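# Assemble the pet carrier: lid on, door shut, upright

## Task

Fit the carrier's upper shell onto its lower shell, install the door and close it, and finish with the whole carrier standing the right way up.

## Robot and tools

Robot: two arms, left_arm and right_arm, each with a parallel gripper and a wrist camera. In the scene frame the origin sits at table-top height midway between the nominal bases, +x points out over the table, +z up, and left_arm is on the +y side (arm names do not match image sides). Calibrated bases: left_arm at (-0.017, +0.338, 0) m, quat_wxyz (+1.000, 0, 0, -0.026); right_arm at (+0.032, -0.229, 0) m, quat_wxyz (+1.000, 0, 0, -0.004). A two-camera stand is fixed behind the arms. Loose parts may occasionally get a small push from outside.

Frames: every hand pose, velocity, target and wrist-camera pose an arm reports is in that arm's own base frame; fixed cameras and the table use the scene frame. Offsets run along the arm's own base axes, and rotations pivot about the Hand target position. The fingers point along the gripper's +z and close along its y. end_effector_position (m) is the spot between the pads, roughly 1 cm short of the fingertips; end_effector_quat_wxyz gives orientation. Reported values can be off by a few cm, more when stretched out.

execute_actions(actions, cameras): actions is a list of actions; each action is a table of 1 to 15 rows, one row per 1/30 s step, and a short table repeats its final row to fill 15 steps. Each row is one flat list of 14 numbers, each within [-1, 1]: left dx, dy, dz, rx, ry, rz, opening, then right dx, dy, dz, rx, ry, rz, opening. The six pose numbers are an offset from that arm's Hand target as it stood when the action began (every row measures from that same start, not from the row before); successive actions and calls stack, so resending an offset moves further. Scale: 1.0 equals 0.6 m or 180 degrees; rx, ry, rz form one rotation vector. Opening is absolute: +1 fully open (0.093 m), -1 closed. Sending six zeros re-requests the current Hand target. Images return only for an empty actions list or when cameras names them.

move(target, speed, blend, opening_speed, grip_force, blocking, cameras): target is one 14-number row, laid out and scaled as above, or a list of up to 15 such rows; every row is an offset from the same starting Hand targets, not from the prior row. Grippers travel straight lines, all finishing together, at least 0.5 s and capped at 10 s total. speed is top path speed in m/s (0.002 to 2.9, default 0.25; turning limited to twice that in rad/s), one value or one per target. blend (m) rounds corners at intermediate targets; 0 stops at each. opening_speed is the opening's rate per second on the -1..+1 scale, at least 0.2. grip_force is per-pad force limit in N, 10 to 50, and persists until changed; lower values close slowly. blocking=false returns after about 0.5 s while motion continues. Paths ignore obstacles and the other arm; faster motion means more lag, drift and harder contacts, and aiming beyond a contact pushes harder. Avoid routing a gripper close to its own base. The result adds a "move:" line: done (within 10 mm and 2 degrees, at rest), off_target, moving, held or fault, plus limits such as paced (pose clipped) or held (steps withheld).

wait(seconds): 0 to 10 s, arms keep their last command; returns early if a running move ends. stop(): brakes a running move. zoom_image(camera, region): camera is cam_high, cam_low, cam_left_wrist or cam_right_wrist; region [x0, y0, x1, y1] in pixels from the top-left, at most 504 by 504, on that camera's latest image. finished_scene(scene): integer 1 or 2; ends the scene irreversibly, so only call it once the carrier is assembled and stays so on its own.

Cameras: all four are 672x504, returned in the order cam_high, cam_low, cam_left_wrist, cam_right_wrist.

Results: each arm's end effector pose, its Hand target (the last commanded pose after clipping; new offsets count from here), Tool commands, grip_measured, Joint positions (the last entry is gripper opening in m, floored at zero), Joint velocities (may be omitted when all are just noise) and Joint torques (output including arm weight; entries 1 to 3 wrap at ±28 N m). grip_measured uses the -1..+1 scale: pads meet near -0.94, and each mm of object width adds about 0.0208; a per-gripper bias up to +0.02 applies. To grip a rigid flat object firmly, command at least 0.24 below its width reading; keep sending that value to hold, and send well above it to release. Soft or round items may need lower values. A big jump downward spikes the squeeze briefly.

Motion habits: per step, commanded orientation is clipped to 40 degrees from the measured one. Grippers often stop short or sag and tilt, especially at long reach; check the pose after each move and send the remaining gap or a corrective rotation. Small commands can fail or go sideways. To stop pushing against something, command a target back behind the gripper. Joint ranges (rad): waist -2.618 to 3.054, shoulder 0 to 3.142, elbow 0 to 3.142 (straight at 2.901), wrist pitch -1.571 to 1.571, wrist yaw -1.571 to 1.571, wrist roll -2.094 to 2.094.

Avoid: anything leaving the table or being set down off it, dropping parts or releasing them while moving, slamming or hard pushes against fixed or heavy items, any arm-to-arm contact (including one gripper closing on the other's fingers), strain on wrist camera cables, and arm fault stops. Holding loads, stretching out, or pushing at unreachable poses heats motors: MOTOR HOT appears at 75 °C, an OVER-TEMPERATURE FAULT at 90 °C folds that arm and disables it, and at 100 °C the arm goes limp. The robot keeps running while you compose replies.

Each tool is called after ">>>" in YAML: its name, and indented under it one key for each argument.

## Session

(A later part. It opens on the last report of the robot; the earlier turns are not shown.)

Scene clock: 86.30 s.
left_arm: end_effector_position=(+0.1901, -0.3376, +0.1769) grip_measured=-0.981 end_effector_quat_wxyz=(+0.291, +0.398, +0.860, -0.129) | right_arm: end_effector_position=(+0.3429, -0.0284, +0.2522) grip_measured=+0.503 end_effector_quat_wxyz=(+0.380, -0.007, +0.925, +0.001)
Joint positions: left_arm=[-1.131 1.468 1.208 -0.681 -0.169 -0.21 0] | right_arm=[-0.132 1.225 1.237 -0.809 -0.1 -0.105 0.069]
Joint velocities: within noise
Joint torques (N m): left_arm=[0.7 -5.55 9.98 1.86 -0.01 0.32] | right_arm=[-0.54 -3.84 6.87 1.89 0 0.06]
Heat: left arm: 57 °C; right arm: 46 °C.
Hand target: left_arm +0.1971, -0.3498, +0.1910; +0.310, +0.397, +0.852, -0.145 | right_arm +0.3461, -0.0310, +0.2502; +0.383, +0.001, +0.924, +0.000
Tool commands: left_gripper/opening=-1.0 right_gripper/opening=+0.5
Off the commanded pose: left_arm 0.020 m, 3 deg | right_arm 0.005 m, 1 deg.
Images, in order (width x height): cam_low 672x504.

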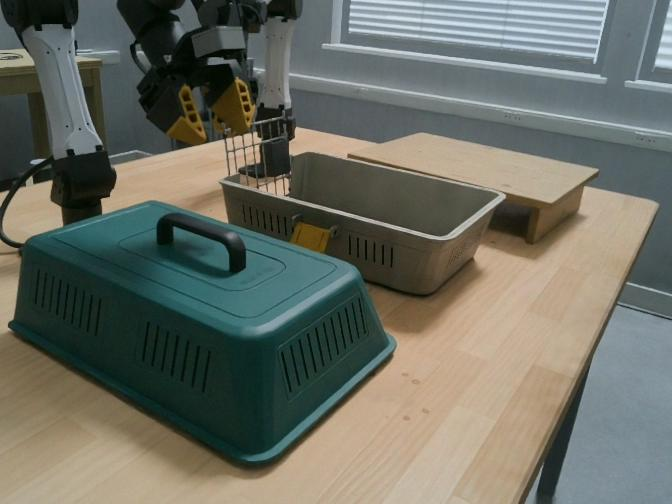

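>>> move:
  target: [0.02,0,0,0,0,0,-1,0,0,0,0,0,0,0.5]
  speed: 0.05
  cameras: ["cam_low","cam_left_wrist"]

>>> zoom_image:
  camera: "cam_low"
  region: [205, 90, 345, 230]

Scene clock: 89.27 s.
left_arm: end_effector_position=(+0.2022, -0.3378, +0.1775) grip_measured=-0.981 end_effector_quat_wxyz=(+0.292, +0.396, +0.861, -0.129) | right_arm: end_effector_position=(+0.3429, -0.0284, +0.2522) grip_measured=+0.503 end_effector_quat_wxyz=(+0.380, -0.007, +0.925, +0.001)
Joint positions: left_arm=[-1.094 1.487 1.225 -0.673 -0.148 -0.183 0] | right_arm=[-0.132 1.225 1.237 -0.809 -0.1 -0.105 0.069]
Joint torques (N m): left_arm=[0.55 -5.85 9.78 1.91 0.04 0.27] | right_arm=[-0.54 -3.88 6.87 1.89 0 0.05]
Heat: left arm: 57 °C; right arm: 46 °C.
Hand target: left_arm +0.2091, -0.3498, +0.1910; +0.310, +0.397, +0.852, -0.145 | right_arm +0.3461, -0.0310, +0.2502; +0.383, +0.001, +0.924, +0.000
Off the commanded pose: left_arm 0.019 m, 3 deg | right_arm 0.005 m, 1 deg.
move: off_target (left_arm)
Images, in order (width x height): cam_low 672x504, cam_left_wrist 672x504.

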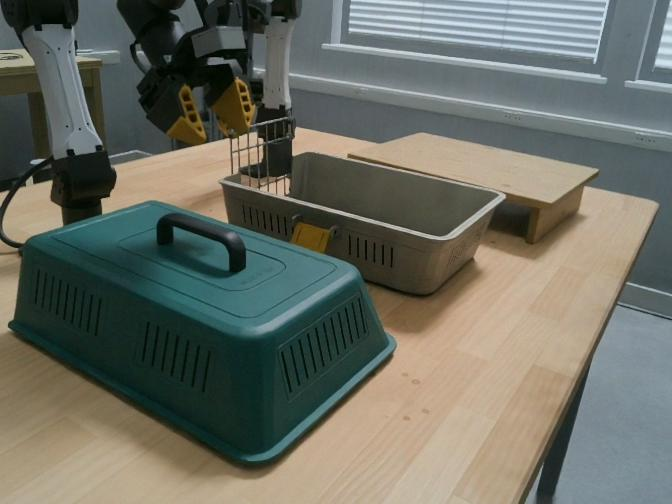

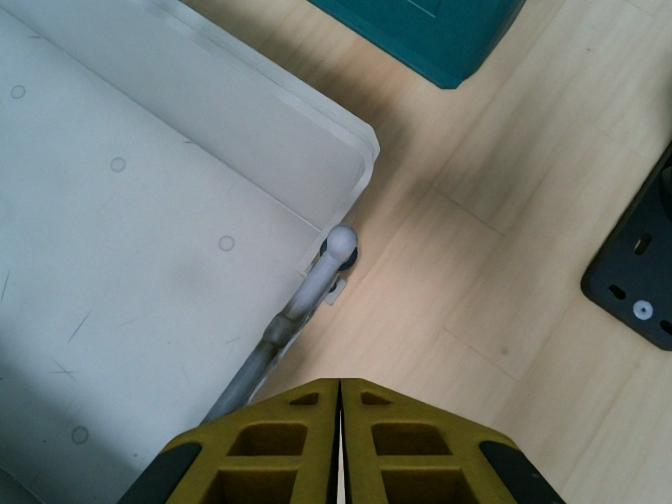

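Scaled by 3.600 from the camera's 672x504 image, which has a finer 960x720 frame.

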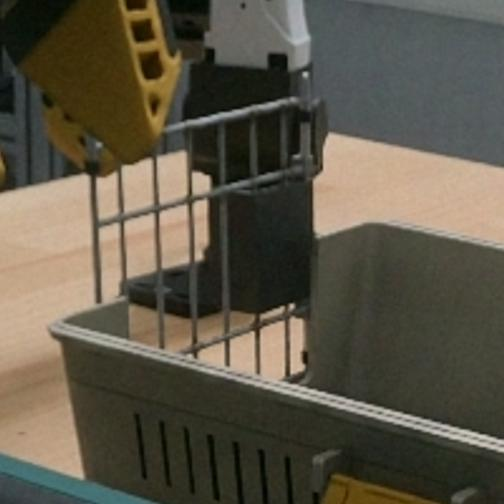

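>>> move:
  target: [-0.025,0,0,0,0,0,-1,0,0,0,0,0,0,0.5]
  speed: 0.05
  cameras: ["cam_low","cam_left_wrist"]

>>> zoom_image:
  camera: "cam_low"
  region: [205, 90, 345, 230]

Scene clock: 94.07 s.
left_arm: end_effector_position=(+0.1905, -0.3445, +0.1775) grip_measured=-0.981 end_effector_quat_wxyz=(+0.289, +0.410, +0.855, -0.135) | right_arm: end_effector_position=(+0.3429, -0.0284, +0.2522) grip_measured=+0.503 end_effector_quat_wxyz=(+0.380, -0.007, +0.925, +0.001)
Joint positions: left_arm=[-1.128 1.487 1.225 -0.673 -0.147 -0.186 0] | right_arm=[-0.132 1.225 1.237 -0.809 -0.1 -0.105 0.069]
Joint torques (N m): left_arm=[-0.31 -7.6 8.25 1.79 -0.26 0.04] | right_arm=[-0.57 -3.86 6.86 1.89 0 0.05]
Heat: left arm: 57 °C; right arm: 46 °C.
Hand target: left_arm +0.1942, -0.3498, +0.1910; +0.310, +0.397, +0.852, -0.145 | right_arm +0.3461, -0.0310, +0.2502; +0.383, +0.001, +0.924, +0.000
Off the commanded pose: left_arm 0.015 m, 3 deg | right_arm 0.005 m, 1 deg.
move: off_target (left_arm)
Images, in order (width x height): cam_low 672x504, cam_left_wrist 672x504.

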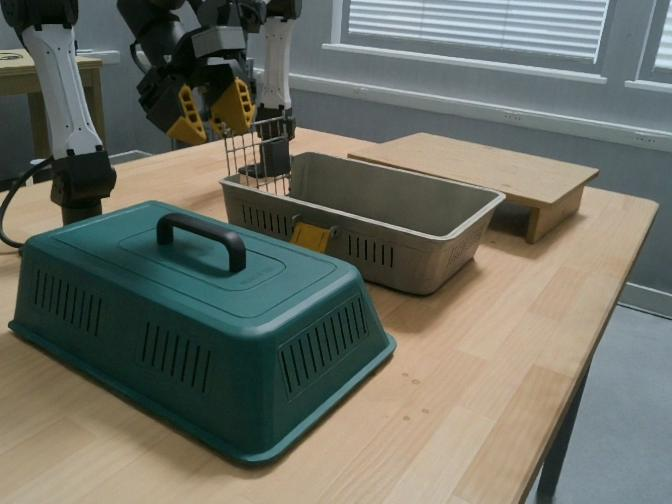

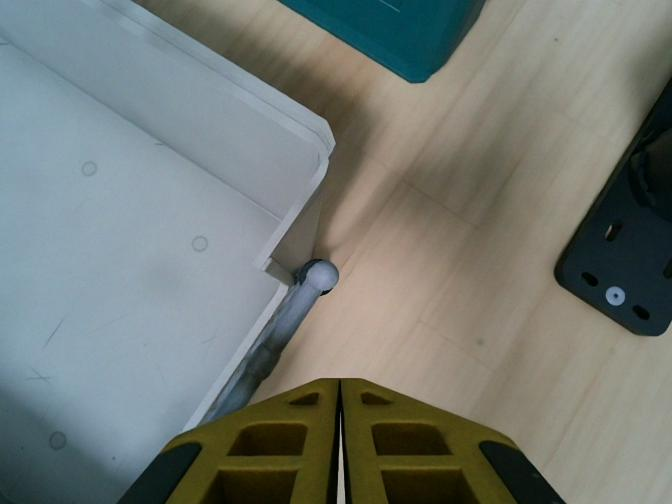

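Scaled by 3.600 from the camera's 672x504 image, which has a finer 960x720 frame.

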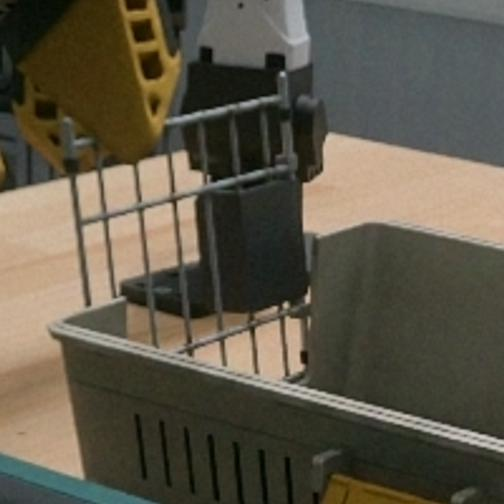

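>>> move:
  target: [0,0,0,0,0,0,-1,0.05,-0.1,-0.08,0,0,0,0.5]
  cameras: ["all"]

Scene clock: 100.60 s.
left_arm: end_effector_position=(+0.1905, -0.3445, +0.1775) grip_measured=-0.981 end_effector_quat_wxyz=(+0.289, +0.409, +0.855, -0.135) | right_arm: end_effector_position=(+0.3733, -0.0904, +0.2010) grip_measured=+0.503 end_effector_quat_wxyz=(+0.375, +0.007, +0.927, +0.000)
Joint positions: left_arm=[-1.128 1.487 1.225 -0.673 -0.147 -0.186 0] | right_arm=[-0.336 1.377 1.154 -0.606 -0.225 -0.232 0.069]
Joint torques (N m): left_arm=[-0.17 -7.75 8.25 1.81 -0.24 0] | right_arm=[-0.61 -5.96 7.39 1.84 -0.24 -0.18]
Heat: left arm: 57 °C; right arm: 46 °C.
Hand target: left_arm +0.1942, -0.3498, +0.1910; +0.310, +0.397, +0.852, -0.145 | right_arm +0.3762, -0.0908, +0.2021; +0.383, +0.001, +0.924, +0.000
Off the commanded pose: left_arm 0.015 m, 3 deg | right_arm 0.003 m, 1 deg.
move: off_target (left_arm)

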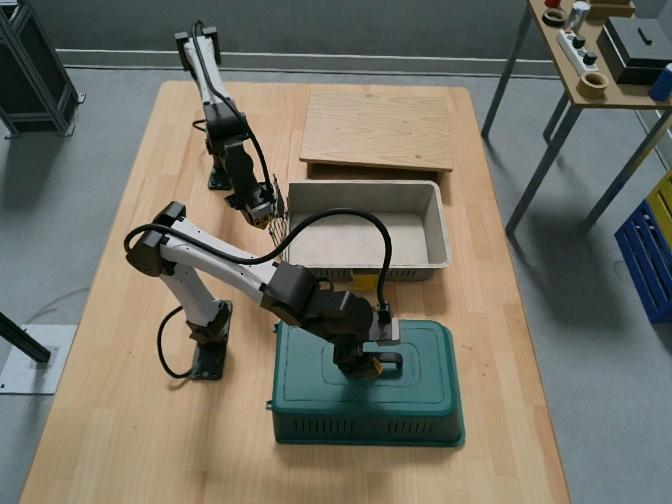

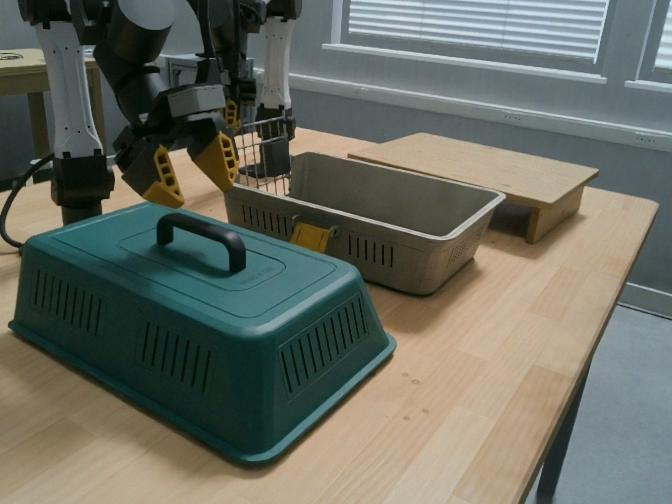

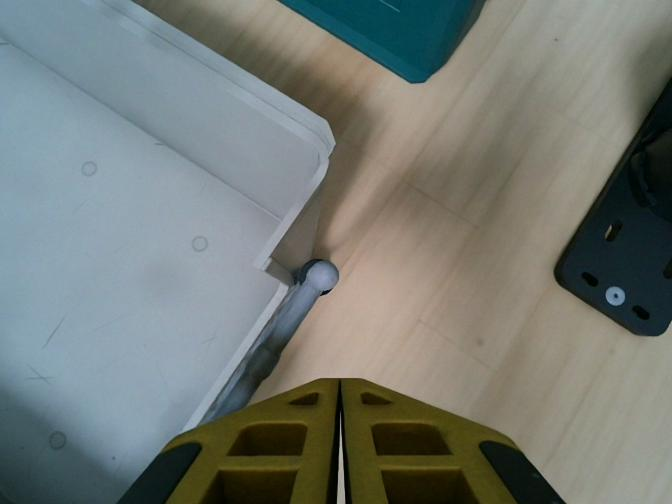

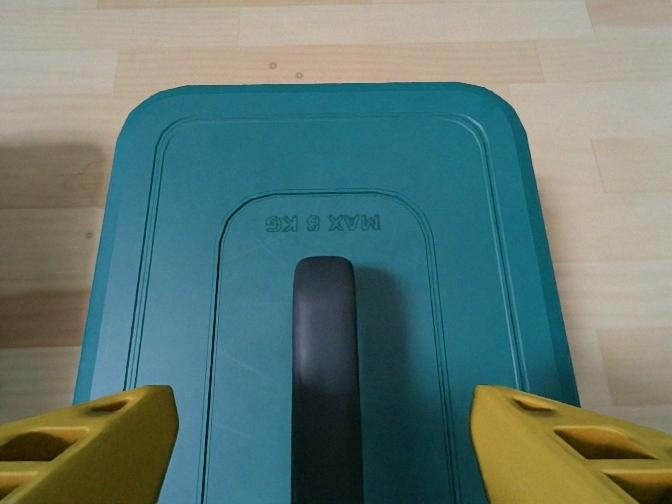

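>>> move:
  target: [0,0,0,0,0,0,-1,0.01,0,-0.08,0,0,0,0.5]
  speed: 0.15
  cameras: ["cam_high","cam_low","cam_right_wrist"]

>>> zoom_image:
  camera: "cam_low"
  region: [100, 130, 280, 300]

Scene clock: 105.57 s.
left_arm: end_effector_position=(+0.1905, -0.3445, +0.1775) grip_measured=-0.981 end_effector_quat_wxyz=(+0.289, +0.409, +0.855, -0.135) | right_arm: end_effector_position=(+0.3792, -0.0924, +0.1546) grip_measured=+0.503 end_effector_quat_wxyz=(+0.377, +0.007, +0.926, -0.001)
Joint positions: left_arm=[-1.128 1.487 1.225 -0.673 -0.147 -0.186 0] | right_arm=[-0.336 1.414 0.995 -0.407 -0.226 -0.232 0.069]
Joint torques (N m): left_arm=[-0.18 -7.62 8.14 1.77 -0.2 -0.04] | right_arm=[0.09 -5.93 7.19 1.84 -0.19 -0.11]
Heat: left arm: 57 °C; right arm: 46 °C.
Hand target: left_arm +0.1942, -0.3498, +0.1910; +0.310, +0.397, +0.852, -0.145 | right_arm +0.3822, -0.0909, +0.1541; +0.383, +0.001, +0.924, +0.000
Off the commanded pose: left_arm 0.015 m, 3 deg | right_arm 0.003 m, 1 deg.
move: off_target (left_arm)
Images, in order (width x height): cam_high 672x504, cam_low 672x504, cam_right_wrist 672x504.

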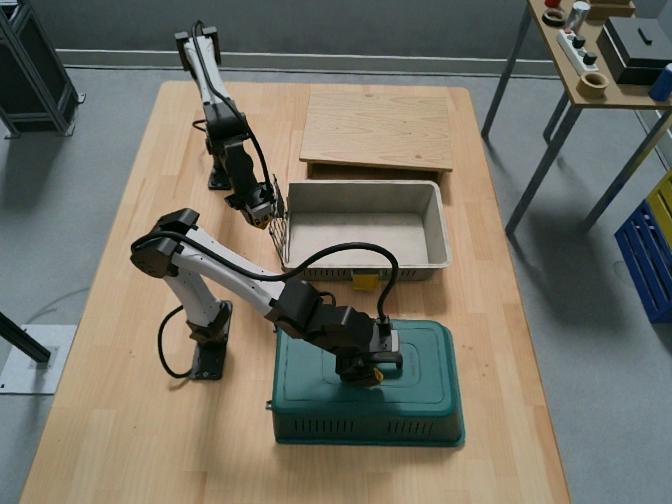

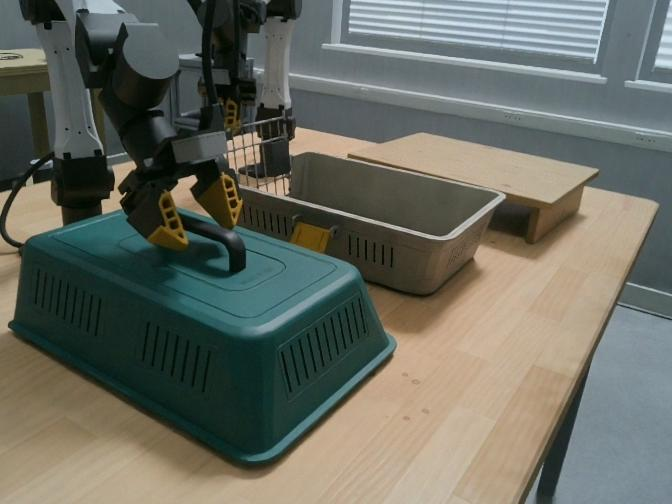

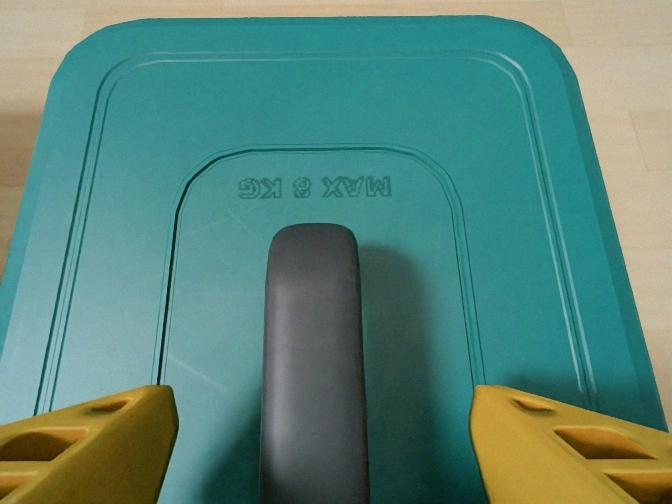

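Scaled by 2.800 from the camera's 672x504 image, which has a finer 960x720 frame.

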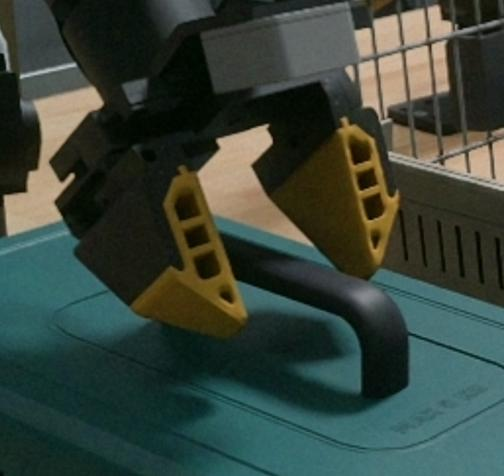

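>>> move:
  target: [0,0,0,0,0,0,-1,0.0,0,-0.038,0,0,0,0.5]
  speed: 0.1
  cameras: ["cam_low","cam_right_wrist"]

>>> zoom_image:
  camera: "cam_low"
  region: [100, 130, 280, 300]

Scene clock: 110.17 s.
left_arm: end_effector_position=(+0.1905, -0.3445, +0.1775) grip_measured=-0.981 end_effector_quat_wxyz=(+0.289, +0.409, +0.855, -0.135) | right_arm: end_effector_position=(+0.3800, -0.0927, +0.1344) grip_measured=+0.503 end_effector_quat_wxyz=(+0.380, +0.006, +0.925, -0.002)
Joint positions: left_arm=[-1.128 1.487 1.225 -0.673 -0.147 -0.186 0] | right_arm=[-0.336 1.432 0.924 -0.311 -0.226 -0.233 0.069]
Joint torques (N m): left_arm=[-0.27 -7.69 8.34 1.81 -0.26 -0.01] | right_arm=[0.09 -5.65 6.78 1.85 -0.19 -0.1]
Heat: left arm: 57 °C; right arm: 46 °C.
Hand target: left_arm +0.1942, -0.3498, +0.1910; +0.310, +0.397, +0.852, -0.145 | right_arm +0.3822, -0.0909, +0.1314; +0.383, +0.001, +0.924, +0.000
Off the commanded pose: left_arm 0.015 m, 3 deg | right_arm 0.004 m, 1 deg.
move: off_target (left_arm)
Images, in order (width x height): cam_low 672x504, cam_right_wrist 672x504.

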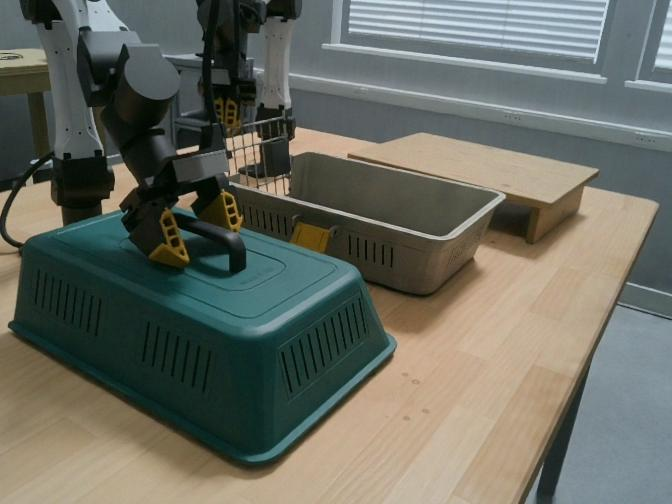

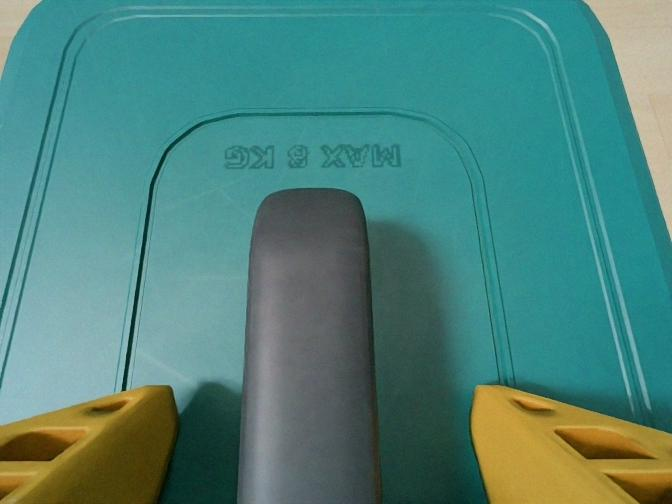

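Scaled by 2.800 from the camera's 672x504 image, which has a finer 960x720 frame.

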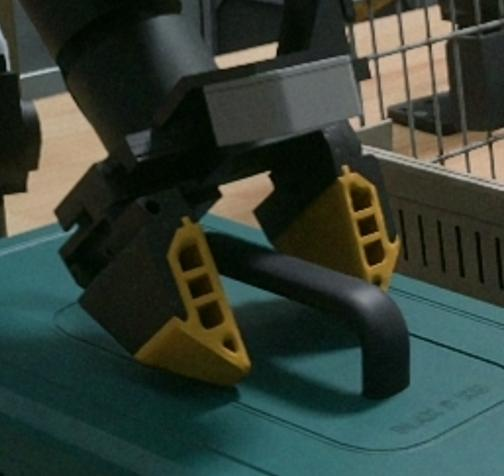

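>>> move:
  target: [0,0,0,0,0,0,-1,0.0,0,0,0,0,0,-1]
  opening_speed: 0.8
  cameras: ["cam_low","cam_right_wrist"]

>>> zoom_image:
  camera: "cam_low"
  region: [100, 130, 280, 300]

Scene clock: 114.63 s.
left_arm: end_effector_position=(+0.1905, -0.3445, +0.1775) grip_measured=-0.981 end_effector_quat_wxyz=(+0.289, +0.409, +0.855, -0.135) | right_arm: end_effector_position=(+0.3803, -0.0924, +0.1346) grip_measured=-0.607 end_effector_quat_wxyz=(+0.380, +0.005, +0.925, -0.002)
Joint positions: left_arm=[-1.128 1.487 1.225 -0.673 -0.147 -0.186 0] | right_arm=[-0.335 1.432 0.924 -0.31 -0.227 -0.235 0.016]
Joint torques (N m): left_arm=[-0.2 -7.66 8.35 1.76 -0.22 0.02] | right_arm=[0.01 -5.65 6.76 1.85 -0.18 -0.09]
Heat: left arm: 57 °C; right arm: 46 °C.
Hand target: left_arm +0.1942, -0.3498, +0.1910; +0.310, +0.397, +0.852, -0.145 | right_arm +0.3822, -0.0909, +0.1314; +0.383, +0.001, +0.924, +0.000
Off the commanded pose: left_arm 0.015 m, 3 deg | right_arm 0.004 m, 1 deg.
move: off_target (left_arm)
Images, in order (width x height): cam_low 672x504, cam_right_wrist 672x504.

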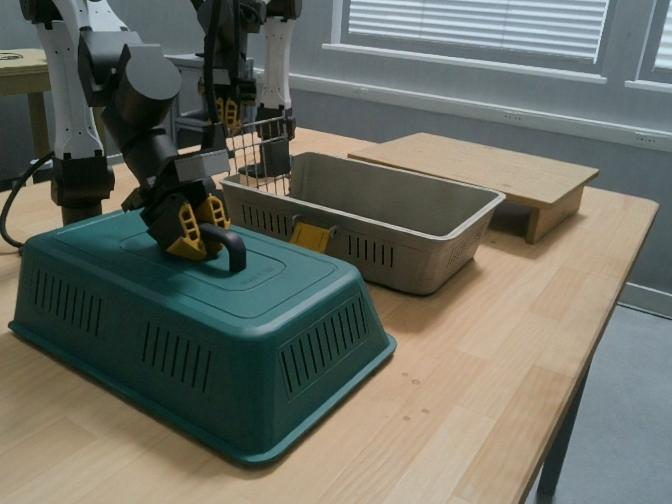

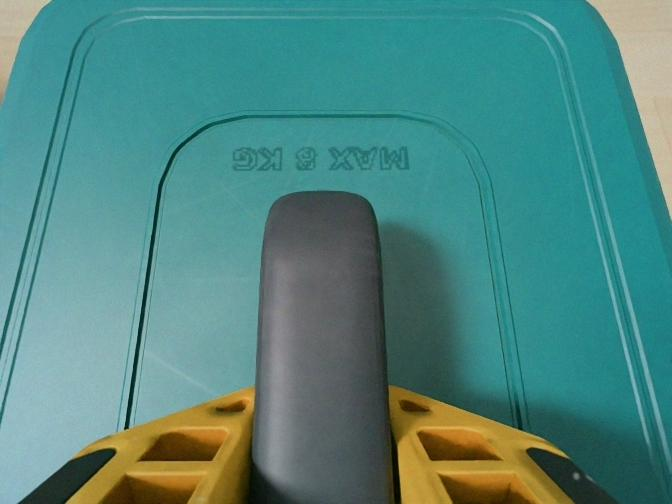

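Scaled by 2.800 from the camera's 672x504 image, which has a finer 960x720 frame.

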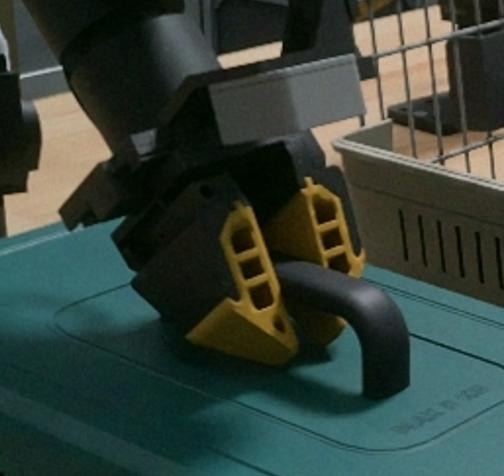

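>>> move:
  target: [0,0,0,0,0,0,-1,0.0,0,0.12,0,0,0,-1]
  speed: 0.08
  cameras: ["cam_high","cam_low","cam_right_wrist"]

Scene clock: 117.77 s.
left_arm: end_effector_position=(+0.1905, -0.3445, +0.1775) grip_measured=-0.981 end_effector_quat_wxyz=(+0.289, +0.409, +0.855, -0.135) | right_arm: end_effector_position=(+0.3636, -0.0871, +0.1596) grip_measured=-0.615 end_effector_quat_wxyz=(+0.319, +0.013, +0.947, +0.017)
Joint positions: left_arm=[-1.128 1.487 1.225 -0.673 -0.147 -0.186 0] | right_arm=[-0.335 1.43 1.106 -0.631 -0.224 -0.237 0.016]
Joint torques (N m): left_arm=[-0.17 -7.75 8.25 1.79 -0.26 -0.02] | right_arm=[-0.02 -10.65 13.05 1.87 -0.24 -0.08]
Heat: left arm: 57 °C; right arm: 46 °C.
Hand target: left_arm +0.1942, -0.3498, +0.1910; +0.310, +0.397, +0.852, -0.145 | right_arm +0.3822, -0.0909, +0.2034; +0.383, +0.001, +0.924, +0.000
Off the commanded pose: left_arm 0.015 m, 3 deg | right_arm 0.048 m, 8 deg.
move: off_target (left_arm, right_arm)
Images, in order (width x height): cam_high 672x504, cam_low 672x504, cam_right_wrist 672x504.

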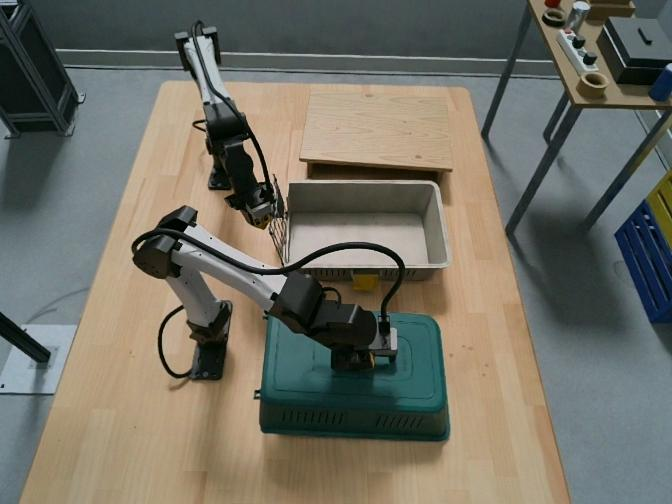

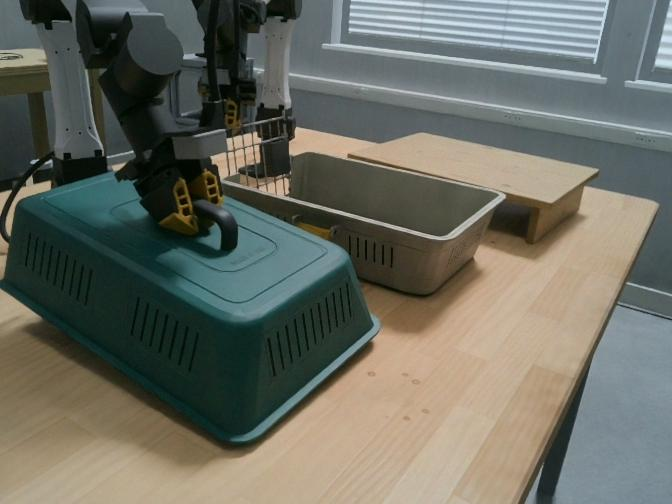

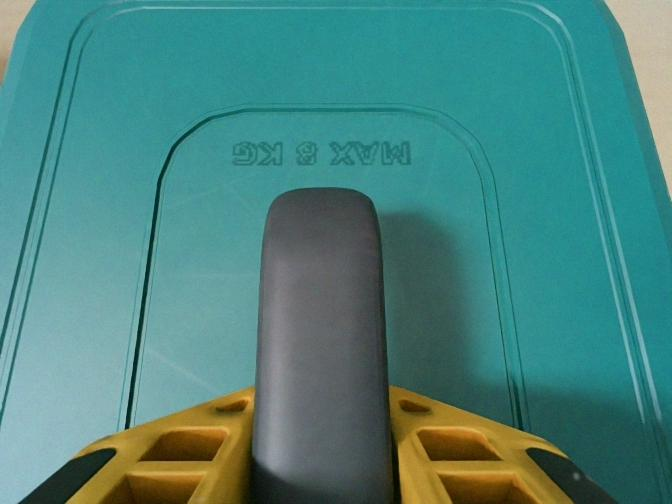

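>>> move:
  target: [0,0,0,0,0,0,-1,0.0,0,0.1,0,-0.055,0,-1]
  speed: 0.08
  cameras: ["cam_high","cam_low","cam_right_wrist"]

Scene clock: 122.50 s.
left_arm: end_effector_position=(+0.1905, -0.3445, +0.1775) grip_measured=-0.981 end_effector_quat_wxyz=(+0.289, +0.409, +0.855, -0.135) | right_arm: end_effector_position=(+0.3619, -0.0860, +0.2116) grip_measured=-0.615 end_effector_quat_wxyz=(+0.384, +0.010, +0.923, +0.015)
Joint positions: left_arm=[-1.128 1.487 1.225 -0.673 -0.147 -0.186 0] | right_arm=[-0.353 1.325 1.143 -0.636 -0.266 -0.225 0.016]
Joint torques (N m): left_arm=[-0.12 -7.68 8.39 1.81 -0.24 -0.02] | right_arm=[-0.7 -9.16 13.56 2.39 -0.4 0.03]
Heat: left arm: 57 °C; right arm: 47 °C.
Hand target: left_arm +0.1942, -0.3498, +0.1910; +0.310, +0.397, +0.852, -0.145 | right_arm +0.3822, -0.0909, +0.2636; +0.462, +0.001, +0.887, +0.000
Off the commanded pose: left_arm 0.015 m, 3 deg | right_arm 0.056 m, 10 deg.
move: off_target (left_arm, right_arm)
Images, in order (width x height): cam_high 672x504, cam_low 672x504, cam_right_wrist 672x504.

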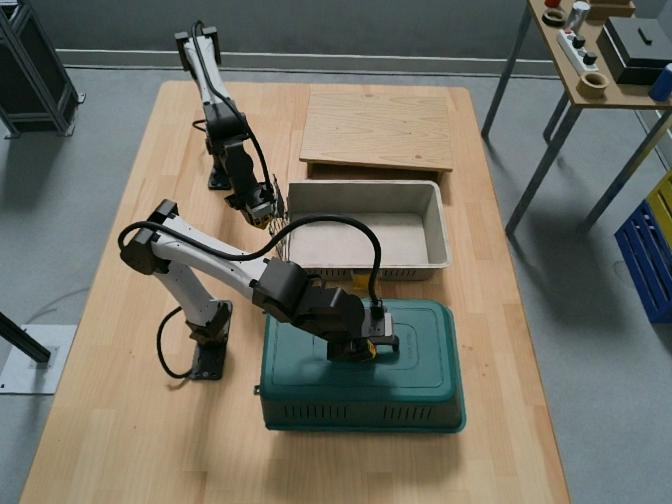

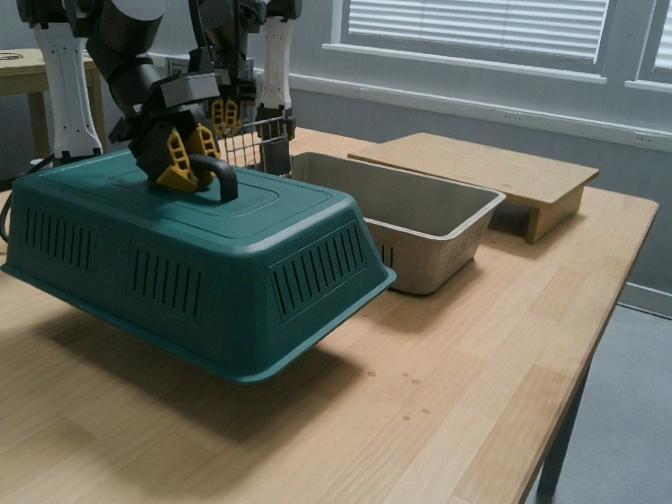

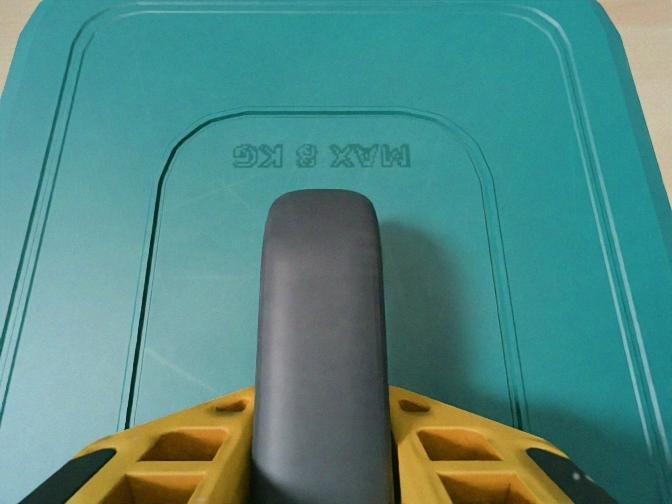

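>>> move:
  target: [0,0,0,0,0,0,-1,0.03,0.05,0.165,-0.011,0,0,-1]
  speed: 0.12
  cameras: ["cam_high","cam_low"]

Scene clock: 131.90 s.
left_arm: end_effector_position=(+0.1905, -0.3445, +0.1775) grip_measured=-0.981 end_effector_quat_wxyz=(+0.289, +0.409, +0.855, -0.135) | right_arm: end_effector_position=(+0.3880, -0.0601, +0.3250) grip_measured=-0.615 end_effector_quat_wxyz=(+0.405, -0.005, +0.914, -0.006)
Joint positions: left_arm=[-1.128 1.487 1.225 -0.673 -0.147 -0.186 0] | right_arm=[-0.221 1.456 1.679 -0.97 -0.156 -0.162 0.016]
Joint torques (N m): left_arm=[-0.29 -7.57 8.21 1.8 -0.24 0] | right_arm=[0.12 -7.31 12.3 2.33 -0.1 0.05]
Heat: left arm: 57 °C; right arm: 50 °C.
Hand target: left_arm +0.1942, -0.3498, +0.1910; +0.310, +0.397, +0.852, -0.145 | right_arm +0.4002, -0.0610, +0.3625; +0.462, -0.007, +0.887, -0.015
Off the commanded pose: left_arm 0.015 m, 3 deg | right_arm 0.039 m, 7 deg.
move: off_target (left_arm, right_arm)
Images, in order (width x height): cam_high 672x504, cam_low 672x504.

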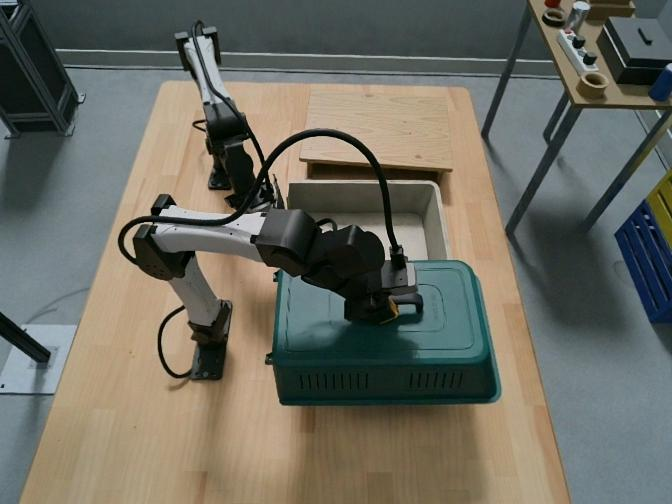

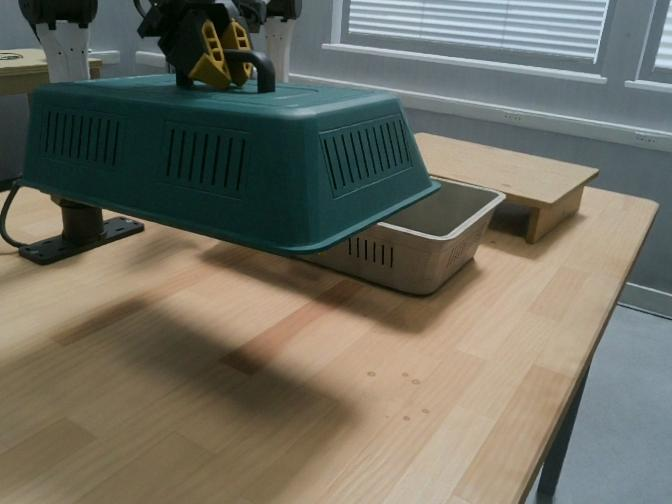

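>>> move:
  target: [-0.12,0.18,0.0,0,0,0,-1,0,0,0,0,0,0,-1]
  speed: 0.12
  cameras: ["cam_high"]

>>> move:
  target: [0,0,0,0,0,0,-1,-0.03,0.43,0,0,0,0,-1]
  speed: 0.12
  cameras: ["all"]

Scene clock: 137.47 s.
left_arm: end_effector_position=(+0.1220, -0.2442, +0.1910) grip_measured=-0.981 end_effector_quat_wxyz=(+0.305, +0.404, +0.849, -0.147) | right_arm: end_effector_position=(+0.3879, -0.0602, +0.3250) grip_measured=-0.615 end_effector_quat_wxyz=(+0.405, -0.005, +0.914, -0.006)
Joint positions: left_arm=[-1.242 0.993 0.93 -0.846 -0.22 -0.278 0] | right_arm=[-0.221 1.456 1.679 -0.971 -0.156 -0.162 0.016]
Joint torques (N m): left_arm=[-0.51 -3.21 6.12 1.62 -0.27 0] | right_arm=[0.09 -7.34 12.31 2.35 -0.11 0.05]
Heat: left arm: 57 °C; right arm: 51 °C.
Hand target: left_arm +0.1221, -0.2418, +0.1911; +0.310, +0.397, +0.852, -0.145 | right_arm +0.4002, -0.0610, +0.3625; +0.462, -0.007, +0.887, -0.016
Off the commanded pose: left_arm 0.002 m, 1 deg | right_arm 0.039 m, 7 deg.
move: off_target (right_arm)
Images, in order (width x height): cam_high 672x504.

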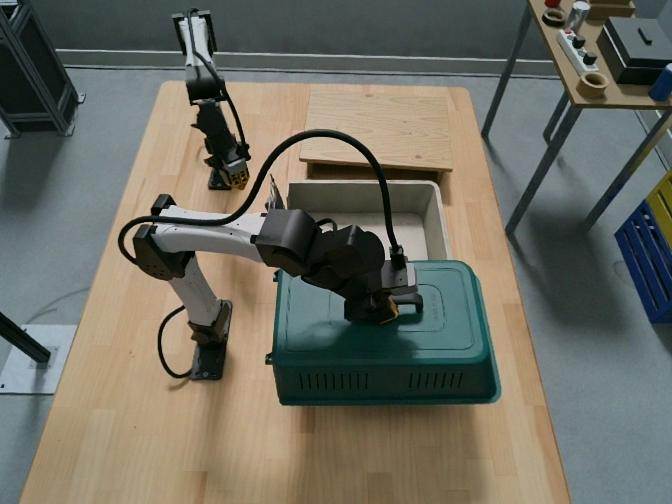

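Scene clock: 140.33 s.
left_arm: end_effector_position=(+0.1220, -0.2441, +0.1909) grip_measured=-0.981 end_effector_quat_wxyz=(+0.305, +0.404, +0.850, -0.147) | right_arm: end_effector_position=(+0.3724, +0.1969, +0.3285) grip_measured=-0.615 end_effector_quat_wxyz=(+0.414, -0.036, +0.909, -0.033)
Joint positions: left_arm=[-1.242 0.993 0.93 -0.847 -0.22 -0.279 0] | right_arm=[0.689 1.673 1.923 -1.11 0.529 0.411 0.016]
Joint torques (N m): left_arm=[-0.4 -3.22 6.27 1.6 -0.28 -0.01] | right_arm=[-0.25 -9.05 12.31 1.99 0.67 0.05]
Heat: left arm: 57 °C; right arm: 51 °C.
Hand target: left_arm +0.1221, -0.2418, +0.1911; +0.310, +0.397, +0.852, -0.145 | right_arm +0.3821, +0.1971, +0.3625; +0.462, -0.007, +0.887, -0.015
Off the commanded pose: left_arm 0.002 m, 1 deg | right_arm 0.035 m, 7 deg.
move: off_target (right_arm)

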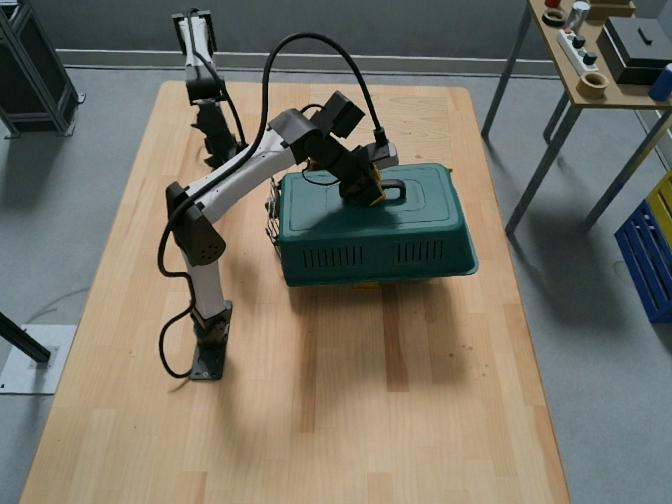

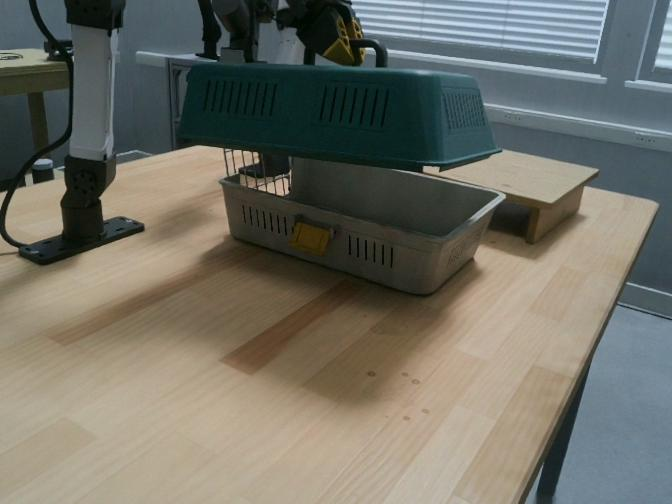

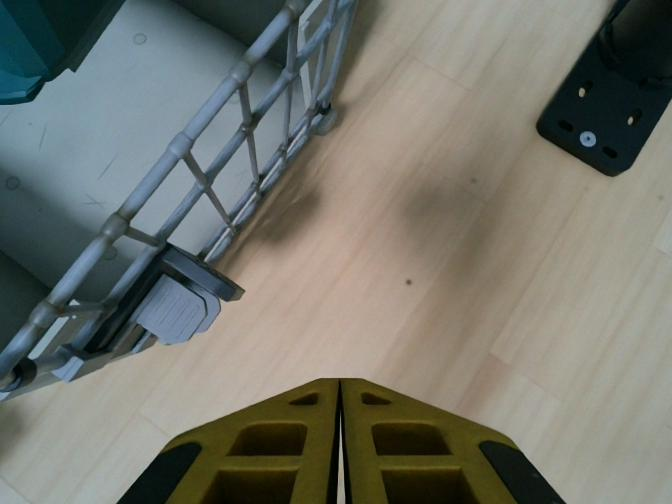

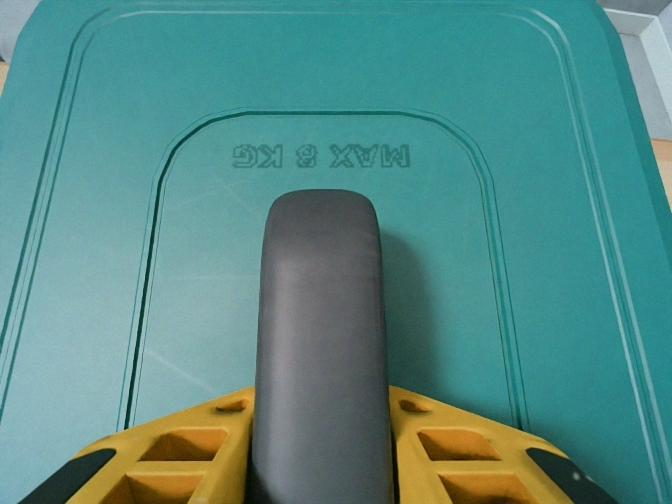

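>>> move:
  target: [0,0,0,0,0,0,-1,0,0,0,0.028,0.023,-0.018,-1]
  speed: 0.12
  cameras: ["all"]

Scene clock: 145.53 s.
left_arm: end_effector_position=(+0.1220, -0.2441, +0.1909) grip_measured=-0.981 end_effector_quat_wxyz=(+0.305, +0.404, +0.850, -0.147) | right_arm: end_effector_position=(+0.3728, +0.1962, +0.3329) grip_measured=-0.615 end_effector_quat_wxyz=(+0.387, +0.013, +0.922, -0.014)
Joint positions: left_arm=[-1.242 0.993 0.93 -0.847 -0.22 -0.279 0] | right_arm=[0.675 1.747 2.077 -1.248 0.494 0.534 0.016]
Joint torques (N m): left_arm=[-0.35 -3.08 6.24 1.61 -0.27 0.02] | right_arm=[-0.68 -9.33 11.79 1.85 0.48 0.05]
Heat: left arm: 57 °C; right arm: 52 °C.
Hand target: left_arm +0.1221, -0.2418, +0.1911; +0.310, +0.397, +0.852, -0.145 | right_arm +0.3821, +0.1971, +0.3625; +0.429, +0.038, +0.903, +0.011
Off the commanded pose: left_arm 0.002 m, 1 deg | right_arm 0.031 m, 7 deg.
move: off_target (right_arm)

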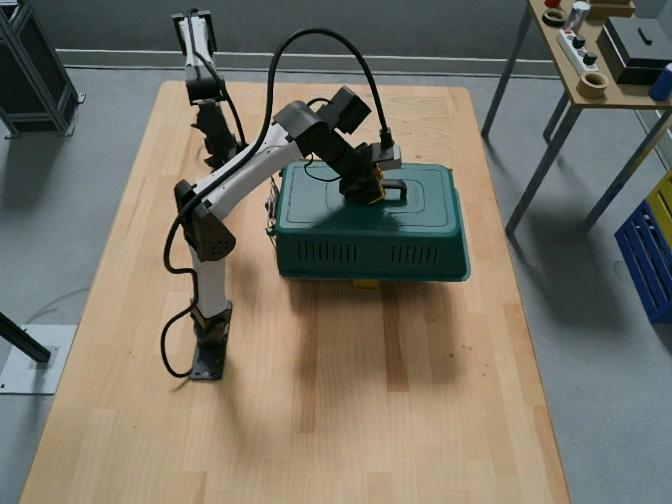

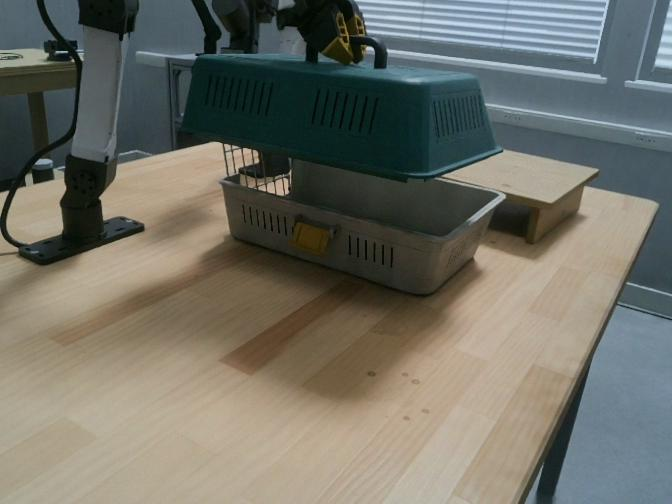

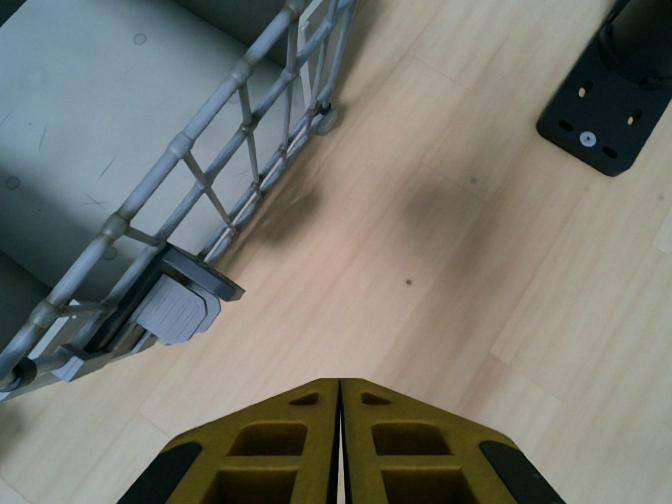

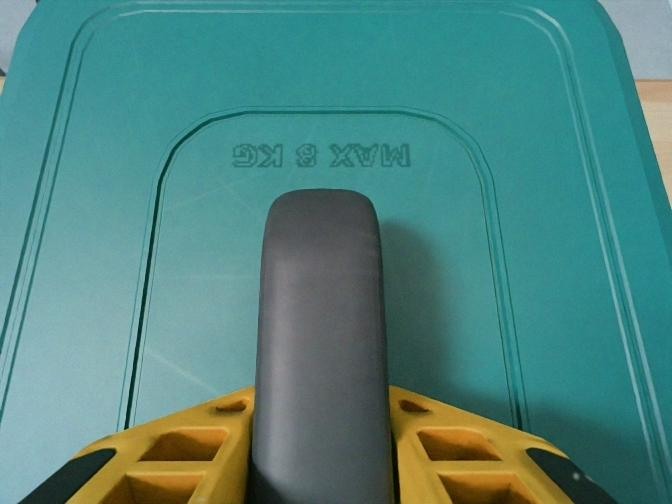

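>>> zoom_image:
  camera: "cam_high"
  region: [250, 150, 490, 300]

>>> zoom_image:
  camera: "cam_low"
  region: [170, 40, 520, 310]

Scaled by 2.100 from the camera's 672x504 image, which has a finer 960x720 frame.

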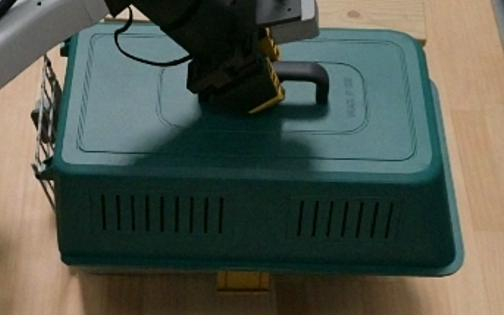

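Scaled by 1.440 from the camera's 672x504 image, which has a finer 960x720 frame.

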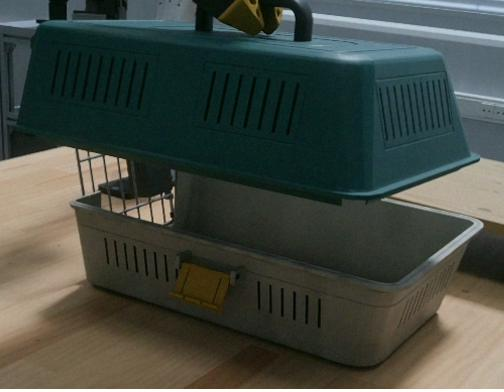

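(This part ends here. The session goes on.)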